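# Hand the bar over to the other gripper

## Task

Move the bar from the gripper now holding it into the other gripper without setting it down on anything at any point. It counts as done only when the receiving gripper is the sole one holding the bar and its grip is on the bar's red end.

## Robot and tools

Robot: two UR-type arms, left_arm and right_arm, each ending in a Robotiq 2F-85 two-finger gripper with a wrist camera. Calibrated bases: left_arm at (+0.046, +0.394, 0) m, right_arm at (+0.052, -0.369, 0) m. A camera stand sits behind the arms. Cameras: cam_high, cam_low, cam_left_wrist, cam_right_wrist, all 896x504. Image left/right does not match arm names.

Frame: everything is in the scene frame. Origin at table-top height, halfway between the nominal bases; +x points out over the table, +y toward left_arm, +z up. On a gripper, the fingers point along its own +z and close along its own y. end_effector_position is the point between the pads when closed; fingertips reach about 19 mm past it.

Row format (used by execute_actions and move): 18 numbers, each in [-1, 1], always for both arms. Order: left dx, dy, dz, rx, ry, rz, left gripper position, force_limit, speed; then the same nine for right. The six pose numbers are an offset, not a pose: measured along scene axes from that arm's Hand target as it stood when the action or move began (never from the previous row). 1.0 equals 0.6 m or 180 degrees; rx, ry, rz form one rotation vector, turning about the gripper's position. All zeros asks for the current Hand target again. The three gripper numbers are absolute settings: position +1 fully open (85 mm), about -0.8 pads touching, -1 squeeze until blocked; force_limit -1 soft to +1 strong; speed -1 (about 20 mm/s) to +1 (about 150 mm/s). Zero is a real command, so to leave a gripper alone resend its last three numbers. A new force_limit or speed only applies after a position change of at least 0.01. Each control step may rotate the hand at most 32 degrees from its measured orientation.

Tools:
- execute_actions(actions, cameras): actions is a list of actions; each action is up to 15 rows, one per 1/30 s, and a short action repeats its last row to fill 15. An empty list returns state and all images.
- move(target, speed, blend, stop_force, zero, blocking, cameras): straight-line path toward one row, or up to 15 rows, all offsets from the same starting Hand targets. speed is m/s, 0.002 to 3.6, default 0.25 (rotation up to twice that in rad/s), one value or one per target. blend in metres rounds corners (0 = stop at each). stop_force in N, 3 to 120, ends an arm's path on a push that large; not reliable while the gripper turns, and leave it out when backing off a contact. zero (with stop_force only) re-zeros force first, default true. blocking=false returns after 0.5 s while the move continues; not allowed with stop_force. Moves last at most 10 s and do not avoid obstacles.
- wait(seconds 0 to 10), stop() to brake a running move, zoom_image(camera, region [x0, y0, x1, y1] in image pixels, at most 504 each way), zero_wrist_force(arm), read_manual(section), finished_scene(scene 1 or 2), which ends the scene permanently.
All take an optional cameras list (names, ["all"], or []); an unknown name invalidates the call.

Results: per arm, end_effector_position (m), end_effector_quat_wxyz, velocities (m/s, rad/s), Hand target (last commanded pose after clipping; next offsets count from it; the gripper may rest short of it, then send the gap as an offset), Tool commands, Joint positions and torques, Wrist force and Wrist torque in the gripper's own axes (push from a surface reads as force into the arm). object_status: 0 moving, 1 blocked while opening, 2 blocked while closing (a real grip), 3 reached the commanded position or fully shut. position_measured is counts: 3 open, about 78 at 60 mm, 130 at 40 mm, 180 at 20 mm, 230 pads together. A move adds a move: line: done, off_target, moving, held or fault, plus limits=paced (pose clipped) or limits=held (steps withheld). MOTOR HOT and OVER-TEMPERATURE FAULT lines warn of heating.

Procedure: to grip, command position -1, keep sending it, and confirm object_status 2. Bring the free gripper to the red end while the holder stays still, close it, then open the first gripper and back it away.

Avoid: dropping the bar or letting it leave the table (fails). Any arm stop costs: outside force near 150 N or joint contact torque at its limit (139 N m big joints, 26 N m wrists) freezes that arm for 10 s. The arms are stiff, so never aim past a firm contact; impacts grow with speed. Contact between arms, including one gripper squeezing the other's fingers, can fail the scene; the clearance check does not always prevent it. Route paths around an arm's own base. Avoid hard grips on a bar still resting on something, and fast swings of a held load. Holding loads, long reach or pushing at unreachable poses heats motors.

Each tool is called after "Call:" by a JSON object that holds its "op" and its "data".

## Session

Call:
{"op": "execute_actions", "data": {"actions": []}}

Scene clock: 0.00 s.
left_arm: end_effector_position=(+0.4746, +0.3956, +0.2026) position_measured=3 object_status=3 end_effector_quat_wxyz=(+0.000, -0.001, +1.000, +0.000) | right_arm: end_effector_position=(+0.4942, -0.0924, +0.2898) position_measured=170 object_status=2 end_effector_quat_wxyz=(+0.080, +0.656, +0.749, +0.035)
Joint positions: left_arm=[-0.316 -1.723 2.042 -1.89 -1.571 -0.316] | right_arm=[4.043 -1.542 -1.729 -1.38 1.408 2.335]
Joint velocities: within noise
Joint torques (N m): no reading
Wrist force (N): no reading
Wrist torque (N m): no reading
Wrist force, peak (N): no reading
Hand target: left_arm +0.4746, +0.3956, +0.2026; +0.000, -0.001, +1.000, +0.000 | right_arm +0.4942, -0.0924, +0.2898; +0.080, +0.656, +0.749, +0.035
Tool commands: left_gripper/position=+1.0 left_gripper/force_limit=+1.0 left_gripper/speed=+1.0 right_gripper/position=-0.482353 right_gripper/force_limit=+1.0 right_gripper/speed=-1.0

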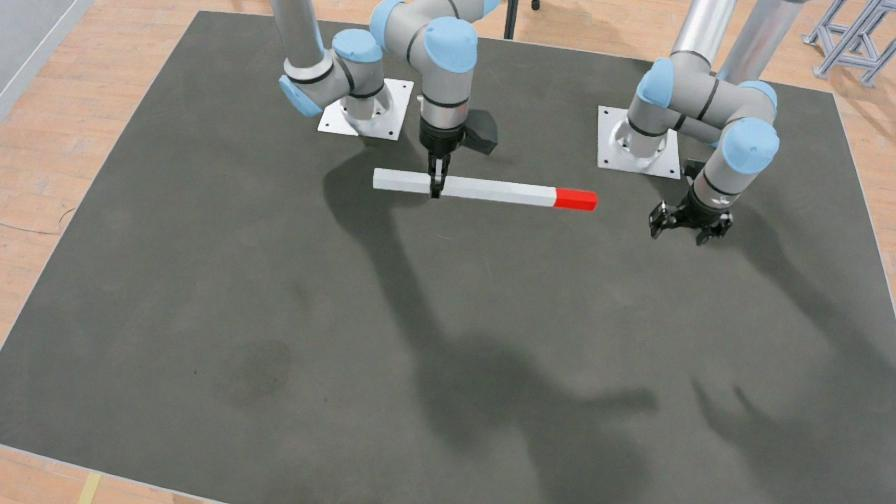

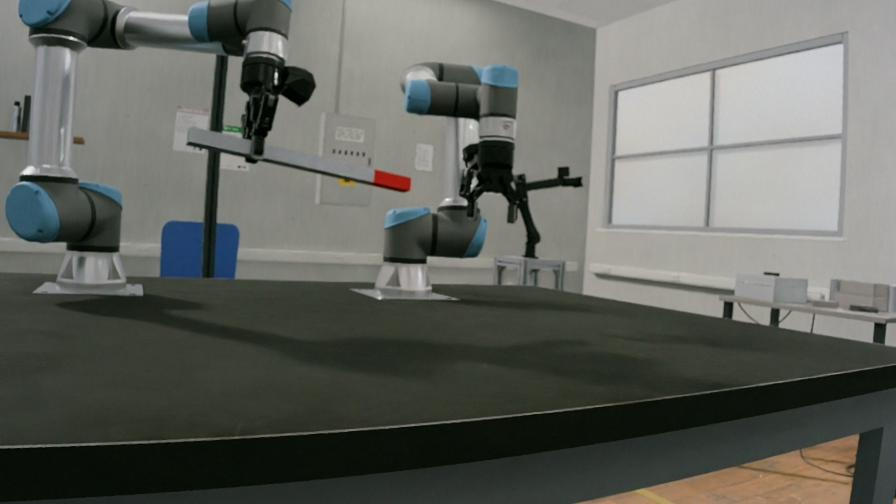

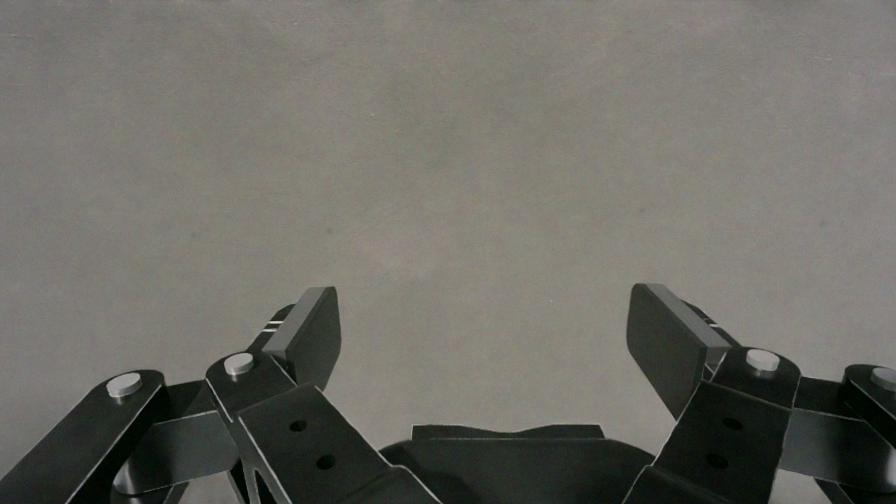

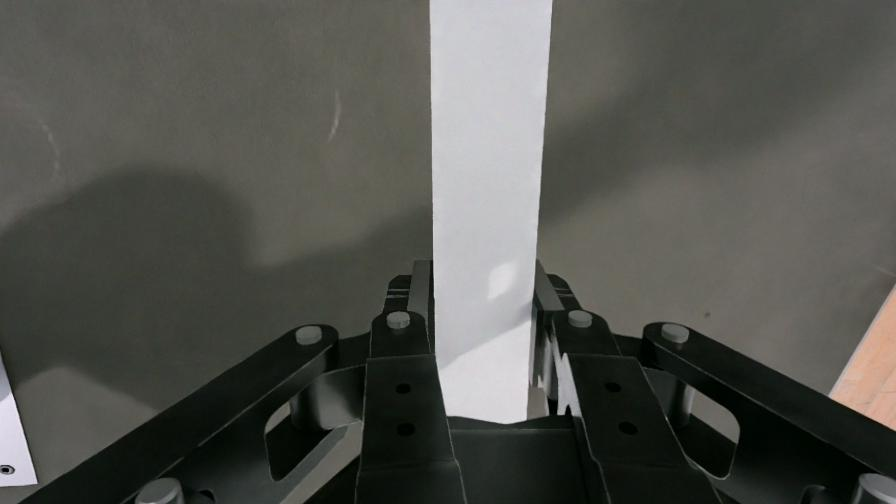

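Call:
{"op": "move", "data": {"target": [[-0.02,-0.1,0.262,0.0122,-0.0278,-0.2283,1,1,1,0,0,0,0,0,0,-0.482353,1,-1],[-0.045,-0.357,0.262,0.0243,-0.0557,-0.4566,1,1,1,0,0,0,0,0,0,-0.482353,1,-1]], "blend": [0.05,0], "speed": 0.5, "cameras": ["all"]}}

Scene clock: 34.07 s.
left_arm: end_effector_position=(+0.4476, +0.1814, +0.3598) position_measured=3 object_status=3 end_effector_quat_wxyz=(+0.080, +0.655, +0.750, +0.035) | right_arm: end_effector_position=(+0.4942, -0.0924, +0.2898) position_measured=170 object_status=2 end_effector_quat_wxyz=(+0.080, +0.656, +0.749, +0.035)
Joint positions: left_arm=[-0.84 -1.811 1.754 -1.665 -1.483 0.605] | right_arm=[4.043 -1.542 -1.729 -1.38 1.408 2.335]
Joint torques (N m): left_arm=[-12.96 -2.38 -37.9 -4.77 2.51 2.42] | right_arm=[-2.39 19.28 18.7 2.15 -1.49 0.74]
Wrist force (N): left_arm=[-0.5 0.0 -0.1] | right_arm=[-0.1 0.0 0.1]
Wrist torque (N m): left_arm=[-0.01 0.03 -0.16] | right_arm=[0.00 0.03 0.00]
Wrist force, peak (N): left_arm=[-2.1 -0.5 0.1] | right_arm=[-0.1 -0.3 -0.2]
Hand target: left_arm +0.4476, +0.1814, +0.3598; +0.080, +0.655, +0.750, +0.035 | right_arm +0.4942, -0.0924, +0.2898; +0.080, +0.656, +0.749, +0.035
Off the commanded pose: left_arm 0.000 m, 0 deg | right_arm 0.000 m, 0 deg.
move: done
camera_calibration:
cam_left_wrist: T_world_to_cam=[[0.982908, 0.11733, 0.141861, -0.502418], [0.0517839, -0.915684, 0.398548, 0.0198393], [0.176662, -0.384391, -0.90611, 0.451323], [0, 0, 0, 1]] pos_world=[0.413072, 0.2506, 0.472315]

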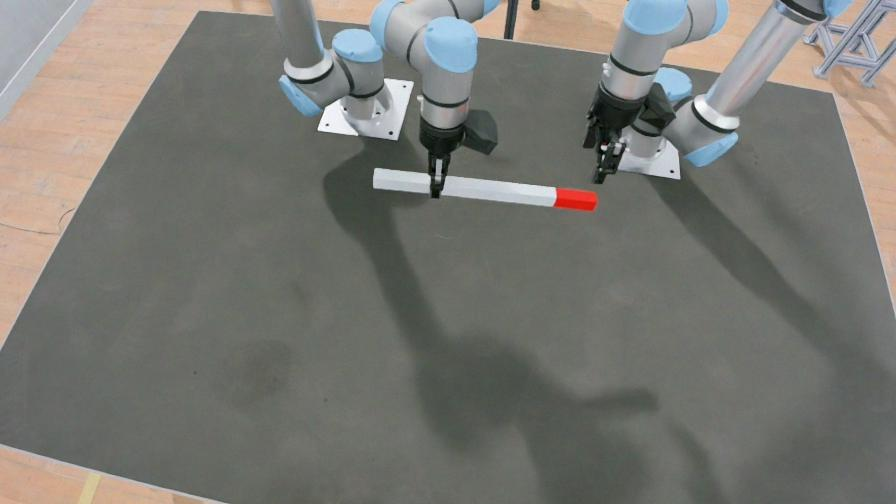

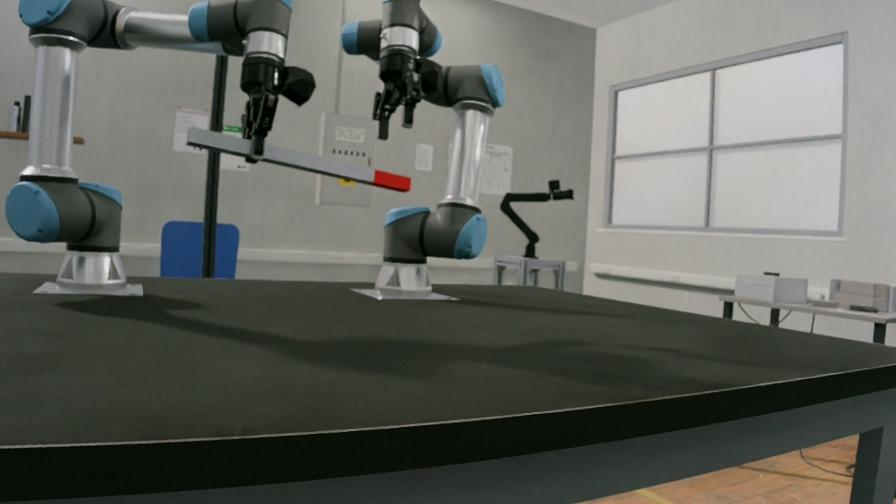

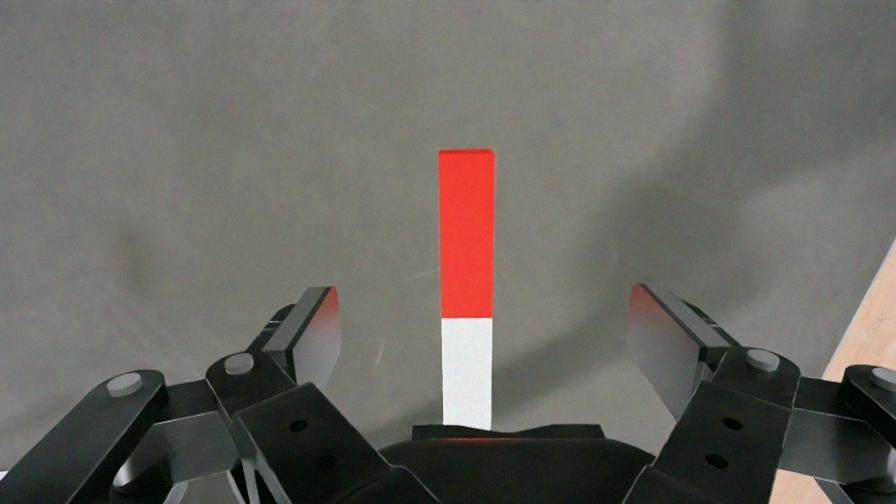

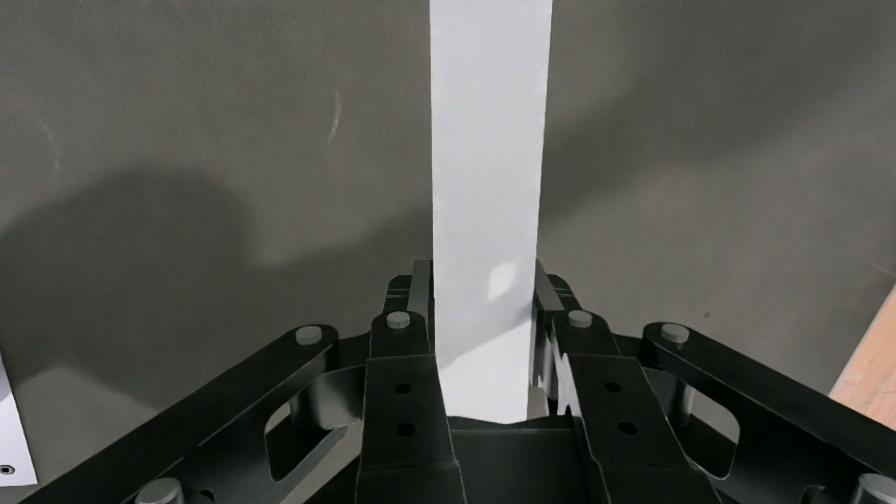

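Call:
{"op": "move", "data": {"target": [[0.0207,-0.004,-0.153,0,0,0,0.2,1,0,0,0,0,0,0,0,-0.482353,1,-1],[0.0207,-0.004,-0.153,0,0,0,-1,1,-1,0,0,0,0,0,0,-0.482353,1,-1]], "speed": 0.2, "cameras": ["all"]}}

Scene clock: 53.43 s.
left_arm: end_effector_position=(+0.4600, +0.1790, +0.2680) position_measured=170 object_status=0 end_effector_quat_wxyz=(+0.080, +0.655, +0.750, +0.035) | right_arm: end_effector_position=(+0.4942, -0.0924, +0.2898) position_measured=170 object_status=2 end_effector_quat_wxyz=(+0.080, +0.656, +0.749, +0.035)
Joint positions: left_arm=[-0.821 -1.765 1.954 -1.913 -1.486 0.624] | right_arm=[4.043 -1.542 -1.729 -1.38 1.408 2.335]
Joint torques (N m): left_arm=[11.67 -4.29 -13.69 -4.69 -1.62 2.26] | right_arm=[-2.65 16.95 16.47 2.16 -2.05 1]
Wrist force (N): left_arm=[-0.5 -0.9 -0.4] | right_arm=[-0.1 0.4 0.5]
Wrist torque (N m): left_arm=[0.04 0.00 -0.05] | right_arm=[-0.13 -0.06 0.02]
Wrist force, peak (N): left_arm=[-0.7 -0.1 -1.9] | right_arm=[-0.5 0.5 0.3]
Hand target: left_arm +0.4600, +0.1790, +0.2680; +0.080, +0.655, +0.750, +0.035 | right_arm +0.4942, -0.0924, +0.2898; +0.080, +0.656, +0.749, +0.035
Off the commanded pose: left_arm 0.000 m, 0 deg | right_arm 0.000 m, 0 deg.
move: done
camera_calibration:
cam_left_wrist: T_world_to_cam=[[0.982931, 0.117203, 0.141811, -0.501261], [0.051689, -0.915698, 0.398529, 0.0536372], [0.176564, -0.384397, -0.906126, 0.365078], [0, 0, 0, 1]] pos_world=[0.425473, 0.2482, 0.380515]

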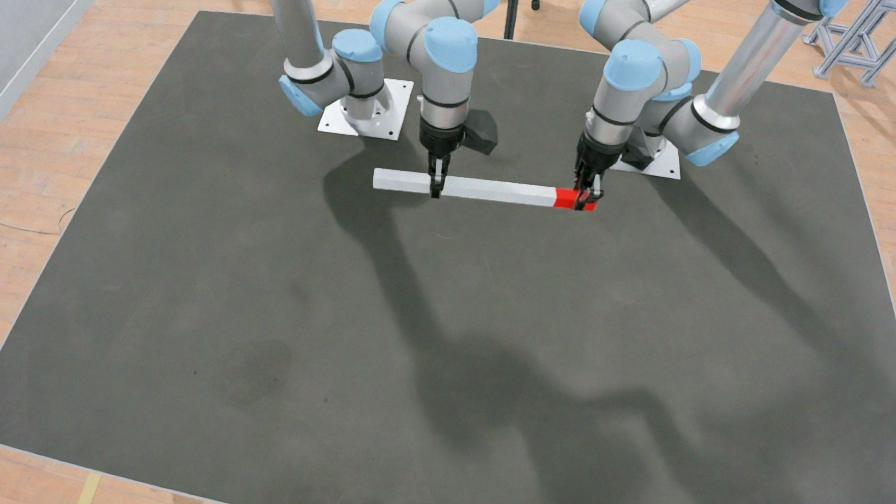

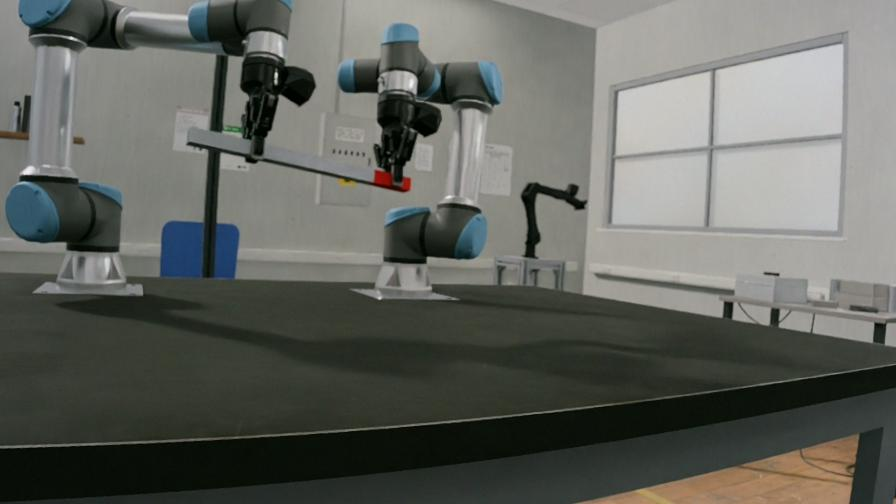

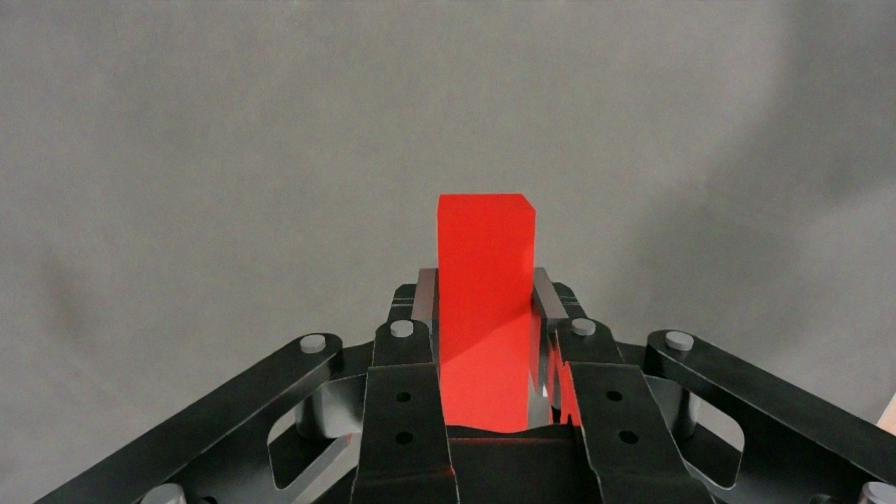

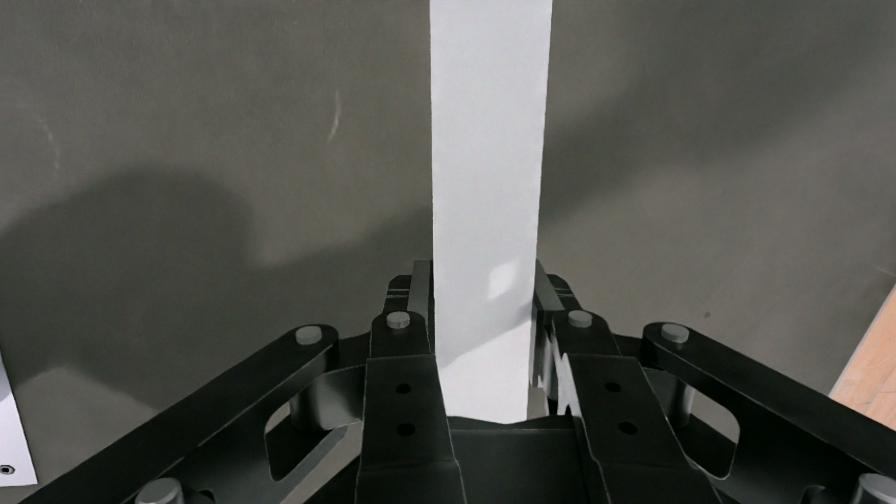

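Call:
{"op": "wait", "data": {"seconds": 0.3}}

Scene clock: 55.73 s.
left_arm: end_effector_position=(+0.4600, +0.1790, +0.2680) position_measured=170 object_status=2 end_effector_quat_wxyz=(+0.080, +0.655, +0.750, +0.035) | right_arm: end_effector_position=(+0.4942, -0.0924, +0.2898) position_measured=170 object_status=2 end_effector_quat_wxyz=(+0.080, +0.656, +0.749, +0.035)
Joint positions: left_arm=[-0.821 -1.765 1.954 -1.913 -1.486 0.624] | right_arm=[4.043 -1.542 -1.729 -1.38 1.408 2.335]
Joint torques (N m): left_arm=[11.26 -5.45 -15.95 -4.75 1.33 0.45] | right_arm=[-3.08 16.69 16.41 2.12 -1.97 1.18]
Wrist force (N): left_arm=[-0.7 -0.8 -0.7] | right_arm=[-0.1 0.4 0.7]
Wrist torque (N m): left_arm=[0.05 0.03 -0.04] | right_arm=[-0.14 -0.07 0.02]
Wrist force, peak (N): left_arm=[-0.7 -0.9 -0.9] | right_arm=[0.0 0.5 0.7]
Hand target: left_arm +0.4600, +0.1790, +0.2680; +0.080, +0.655, +0.750, +0.035 | right_arm +0.4942, -0.0924, +0.2898; +0.080, +0.656, +0.749, +0.035
Tool commands: left_gripper/position=-1.0 left_gripper/force_limit=+1.0 left_gripper/speed=-1.0 right_gripper/position=-0.482353 right_gripper/force_limit=+1.0 right_gripper/speed=-1.0
Off the commanded pose: left_arm 0.000 m, 0 deg | right_arm 0.000 m, 0 deg.
wait: 0.30 s; at rest from the start

Call:
{"op": "move", "data": {"target": [[0,0,0,0,0,0,-1,1,-1,0,0,0,0,0,0,0.3,1,-0.5],[0,0,0,0,0,0,-1,1,-1,-0.027,0.009,0.164,0,0,0,0.3,1,-0.5]], "speed": 0.3, "cameras": ["cam_high","cam_left_wrist"]}}

Scene clock: 59.63 s.
left_arm: end_effector_position=(+0.4600, +0.1790, +0.2680) position_measured=170 object_status=2 end_effector_quat_wxyz=(+0.080, +0.655, +0.750, +0.035) | right_arm: end_effector_position=(+0.4781, -0.0870, +0.3882) position_measured=91 object_status=3 end_effector_quat_wxyz=(+0.080, +0.656, +0.749, +0.035)
Joint positions: left_arm=[-0.821 -1.765 1.954 -1.913 -1.486 0.624] | right_arm=[4.078 -1.517 -1.5 -1.64 1.406 2.37]
Joint torques (N m): left_arm=[11.13 -17.08 -21.21 -4.43 2.34 -1.97] | right_arm=[5.61 13.9 31.65 1.41 -1.02 2.82]
Wrist force (N): left_arm=[-0.6 -0.8 1.8] | right_arm=[0.2 0.2 -2.0]
Wrist torque (N m): left_arm=[-0.09 0.44 -0.08] | right_arm=[0.00 0.14 -0.03]
Wrist force, peak (N): left_arm=[-0.7 -0.8 2.8] | right_arm=[-0.3 0.3 -4.3]
Hand target: left_arm +0.4600, +0.1790, +0.2680; +0.080, +0.655, +0.750, +0.035 | right_arm +0.4780, -0.0870, +0.3882; +0.080, +0.656, +0.749, +0.035
Off the commanded pose: left_arm 0.000 m, 0 deg | right_arm 0.000 m, 0 deg.
move: done
camera_calibration:
cam_left_wrist: T_world_to_cam=[[0.982931, 0.117203, 0.141811, -0.501247], [0.051689, -0.915698, 0.398529, 0.0536771], [0.176564, -0.384397, -0.906126, 0.364988], [0, 0, 0, 1]] pos_world=[0.425473, 0.2482, 0.380415]
Images, in order (width x height): cam_high 896x504, cam_left_wrist 896x504.

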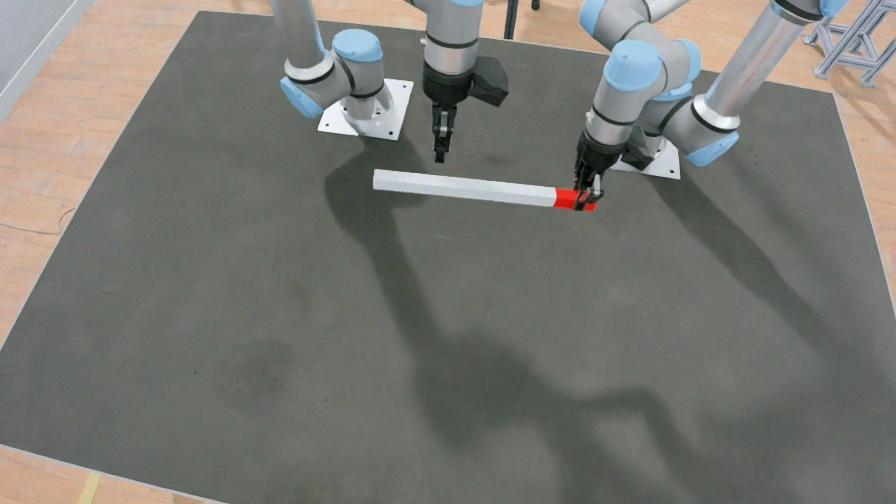

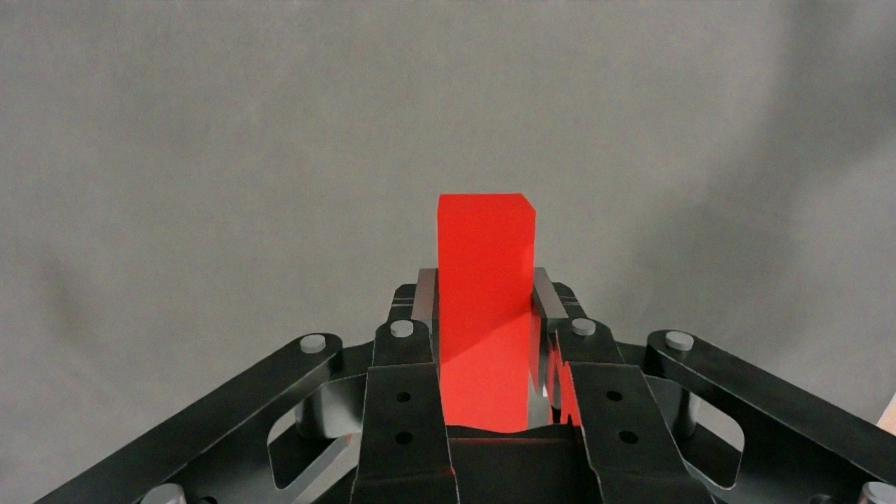

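Held firmly.

Call:
{"op": "finished_scene", "data": {"scene": 1}}

The scene is finished: the task was done.


## Next scene

The same job, from a new start.

Call:
{"op": "execute_actions", "data": {"actions": []}}

Scene clock: 0.00 s.
left_arm: end_effector_position=(+0.4746, +0.3956, +0.2026) position_measured=3 object_status=3 end_effector_quat_wxyz=(+0.000, -0.001, +1.000, +0.000) | right_arm: end_effector_position=(+0.4666, -0.0564, +0.2447) position_measured=182 object_status=2 end_effector_quat_wxyz=(-0.005, +0.704, +0.708, -0.051)
Joint positions: left_arm=[-0.316 -1.723 2.042 -1.89 -1.571 -0.316] | right_arm=[4.038 -1.677 -1.656 -1.48 1.592 2.46]
Joint velocities: within noise
Joint torques (N m): no reading
Wrist force (N): no reading
Wrist torque (N m): no reading
Wrist force, peak (N): no reading
Hand target: left_arm +0.4746, +0.3956, +0.2026; +0.000, -0.001, +1.000, +0.000 | right_arm +0.4666, -0.0564, +0.2447; -0.005, +0.704, +0.708, -0.051
Tool commands: left_gripper/position=+1.0 left_gripper/force_limit=+1.0 left_gripper/speed=+1.0 right_gripper/position=-0.576471 right_gripper/force_limit=+1.0 right_gripper/speed=-1.0
camera_calibration:
cam_right_wrist: T_world_to_cam=[[0.998139, 0.010044, -0.0601413, -0.441678], [0.0334143, -0.91515, 0.401727, -0.147975], [-0.0510034, -0.402989, -0.913783, 0.348295], [0, 0, 0, 1]] pos_world=[0.463565, 0.00937593, 0.351149]

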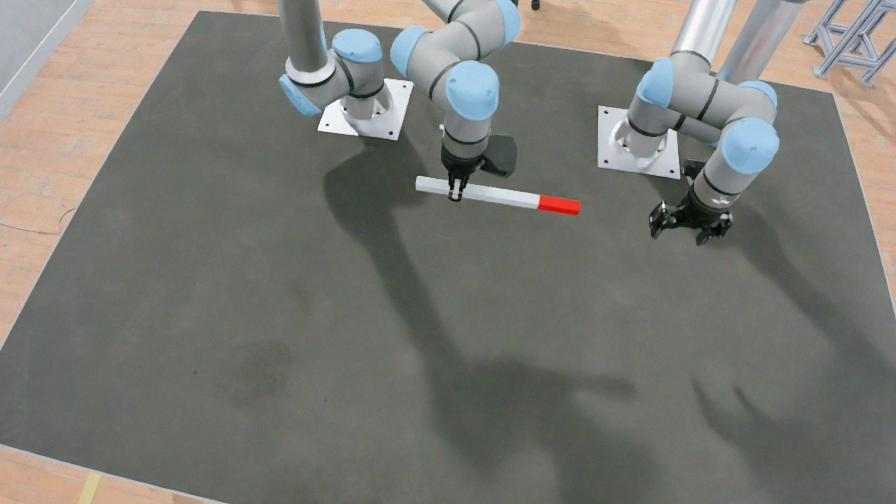

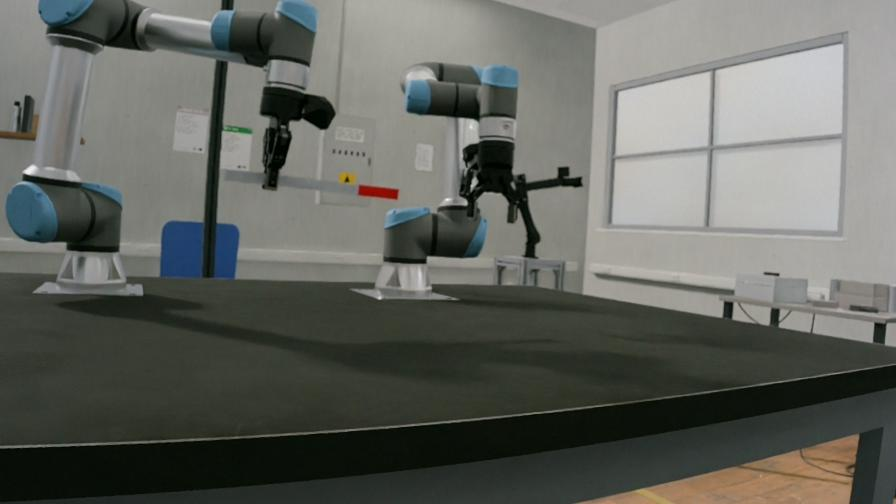

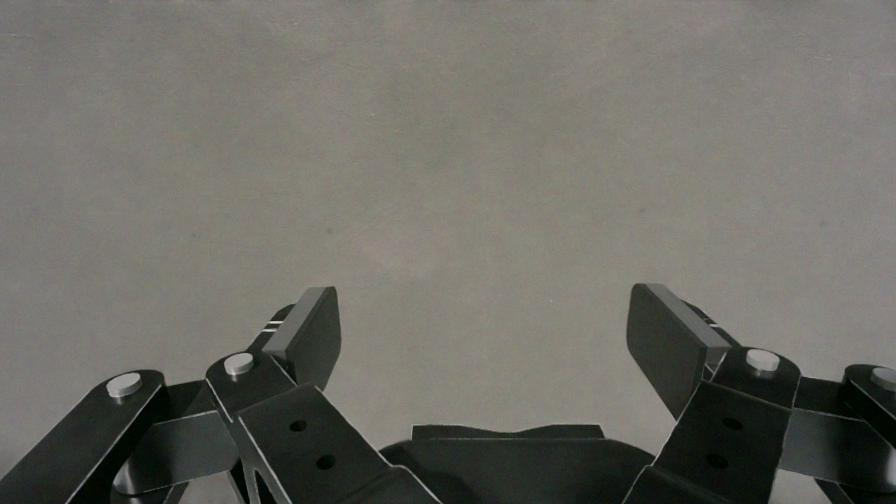

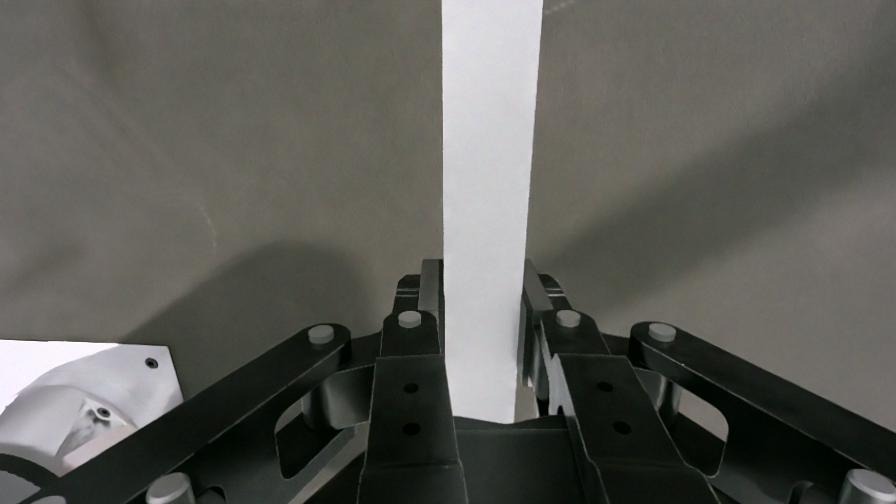

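Call:
{"op": "move", "data": {"target": [[0,-0.1,0.2123,-0.018,0.0018,-0.2488,0.2,1,0,0,0,0,0,0,0,-0.576471,1,-1],[-0.0028,-0.382,0.2123,-0.0361,0.0035,-0.4977,0.2,1,0,0,0,0,0,0,0,-0.576471,1,-1],[-0.016,-0.3927,0.0473,-0.0361,0.0035,-0.4977,0.2,1,0,0,0,0,0,0,0,-0.576471,1,-1],[-0.016,-0.3927,0.0473,-0.0361,0.0035,-0.4977,-1,1,-1,0,0,0,0,0,0,-0.576471,1,-1]], "blend": [0.05,0.015,0,0], "speed": [0.5,0.5,0.25,0.25], "cameras": ["cam_high","cam_low","cam_left_wrist"]}}

Scene clock: 18.07 s.
left_arm: end_effector_position=(+0.4650, +0.1600, +0.2310) position_measured=182 object_status=0 end_effector_quat_wxyz=(-0.005, +0.703, +0.709, -0.051) | right_arm: end_effector_position=(+0.4666, -0.0564, +0.2447) position_measured=182 object_status=2 end_effector_quat_wxyz=(-0.005, +0.704, +0.708, -0.051)
Joint positions: left_arm=[-0.738 -1.587 1.843 -1.812 -1.672 0.828] | right_arm=[4.038 -1.677 -1.656 -1.48 1.592 2.46]
Joint torques (N m): left_arm=[-12.54 -11.74 -11.14 -4.37 2.25 -3.09] | right_arm=[-2.13 31.61 20.54 2.92 0.43 0.17]
Wrist force (N): left_arm=[1.0 -1.2 -0.1] | right_arm=[-0.9 1.0 0.9]
Wrist torque (N m): left_arm=[0.01 -0.08 0.19] | right_arm=[-0.07 -0.06 0.05]
Wrist force, peak (N): left_arm=[-2.0 0.1 -1.8] | right_arm=[-1.1 1.0 1.0]
Hand target: left_arm +0.4650, +0.1600, +0.2310; -0.005, +0.703, +0.709, -0.051 | right_arm +0.4666, -0.0564, +0.2447; -0.005, +0.704, +0.708, -0.051
Off the commanded pose: left_arm 0.000 m, 0 deg | right_arm 0.000 m, 0 deg.
move: done
camera_calibration:
cam_left_wrist: T_world_to_cam=[[0.995329, -0.0162188, -0.0951685, -0.428376], [0.0228981, -0.917996, 0.395929, 0.0650243], [-0.0937857, -0.396258, -0.913336, 0.452553], [0, 0, 0, 1]] pos_world=[0.467329, 0.232072, 0.34682]
Images, in order (width x height): cam_high 896x504, cam_low 896x504, cam_left_wrist 896x504.

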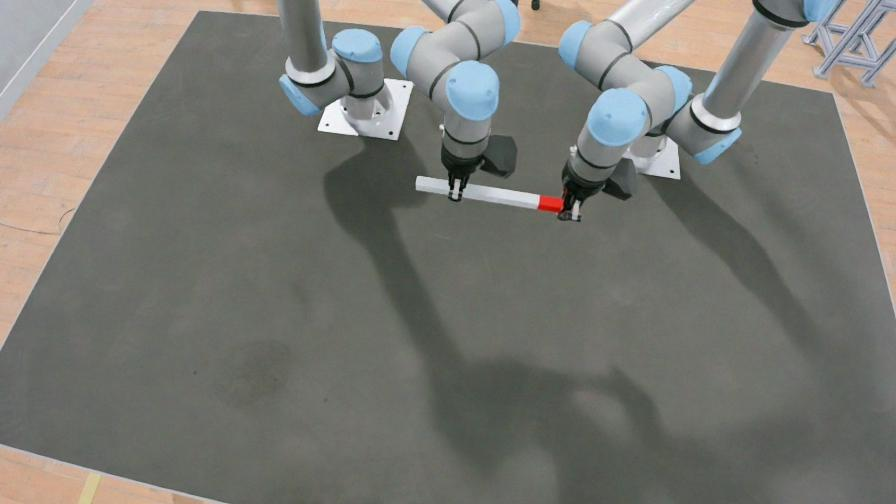

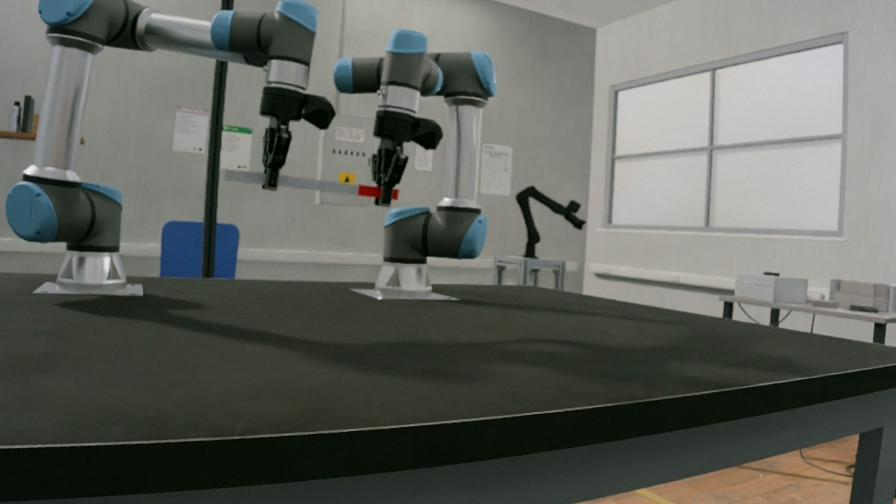

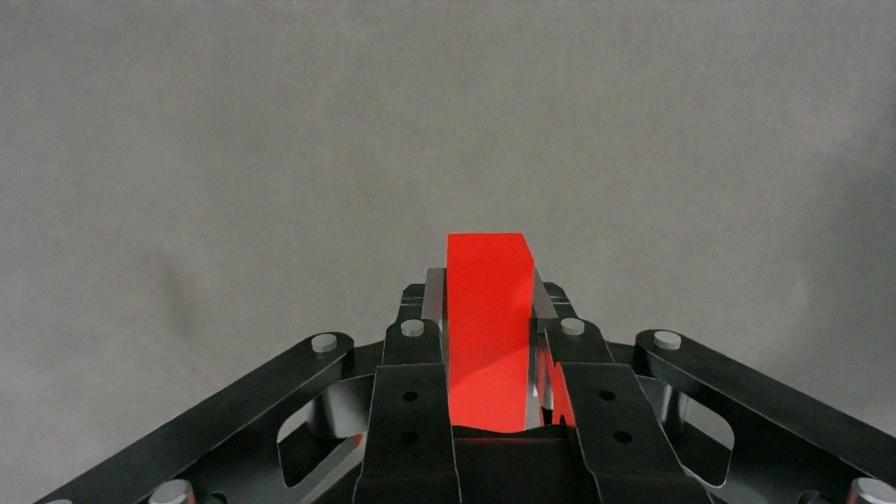

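Call:
{"op": "move", "data": {"target": [[0,0,0,0,0,0,-1,1,-1,0,0,0,0,0,0,0.3,1,-0.5],[0,0,0,0,0,0,-1,1,-1,0.0105,0.0087,0.133,0,0,0,0.3,1,-0.5]], "speed": 0.3, "cameras": ["cam_high"]}}

Scene clock: 23.00 s.
left_arm: end_effector_position=(+0.4650, +0.1600, +0.2310) position_measured=182 object_status=2 end_effector_quat_wxyz=(-0.005, +0.703, +0.709, -0.051) | right_arm: end_effector_position=(+0.4729, -0.0512, +0.3245) position_measured=91 object_status=3 end_effector_quat_wxyz=(-0.005, +0.704, +0.708, -0.051)
Joint positions: left_arm=[-0.738 -1.587 1.843 -1.812 -1.672 0.828] | right_arm=[4.035 -1.68 -1.448 -1.685 1.591 2.457]
Joint torques (N m): left_arm=[-9.95 -17.24 -21.79 -3.89 -1.66 -2.94] | right_arm=[-7.03 21.59 31.83 1.34 1.97 -2.25]
Wrist force (N): left_arm=[0.0 0.0 1.0] | right_arm=[0.0 -0.2 -0.5]
Wrist torque (N m): left_arm=[-0.04 0.12 -0.02] | right_arm=[-0.01 0.04 0.01]
Wrist force, peak (N): left_arm=[1.4 -1.3 -0.2] | right_arm=[0.2 -0.2 -2.4]
Hand target: left_arm +0.4650, +0.1600, +0.2310; -0.005, +0.703, +0.709, -0.051 | right_arm +0.4729, -0.0512, +0.3245; -0.005, +0.704, +0.708, -0.051
Off the commanded pose: left_arm 0.000 m, 0 deg | right_arm 0.000 m, 0 deg.
move: done
Images, in order (width x height): cam_high 896x504.

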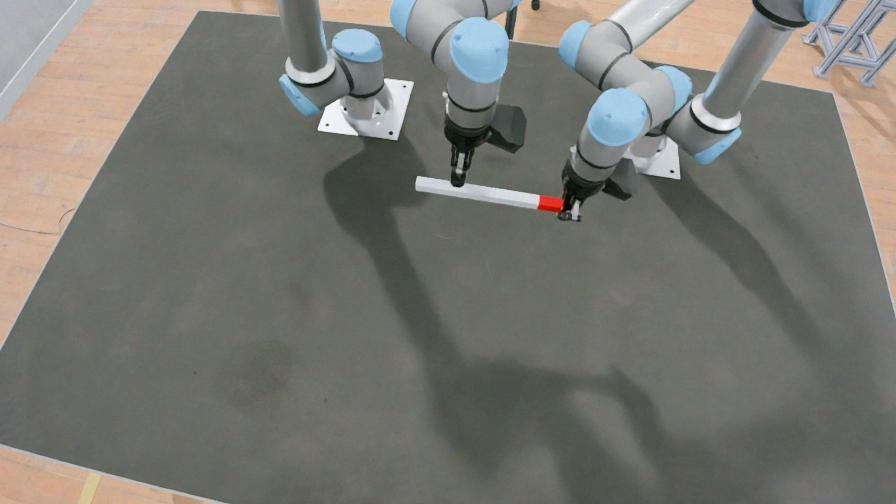

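Call:
{"op": "finished_scene", "data": {"scene": 2}}

The scene is finished: the task was done.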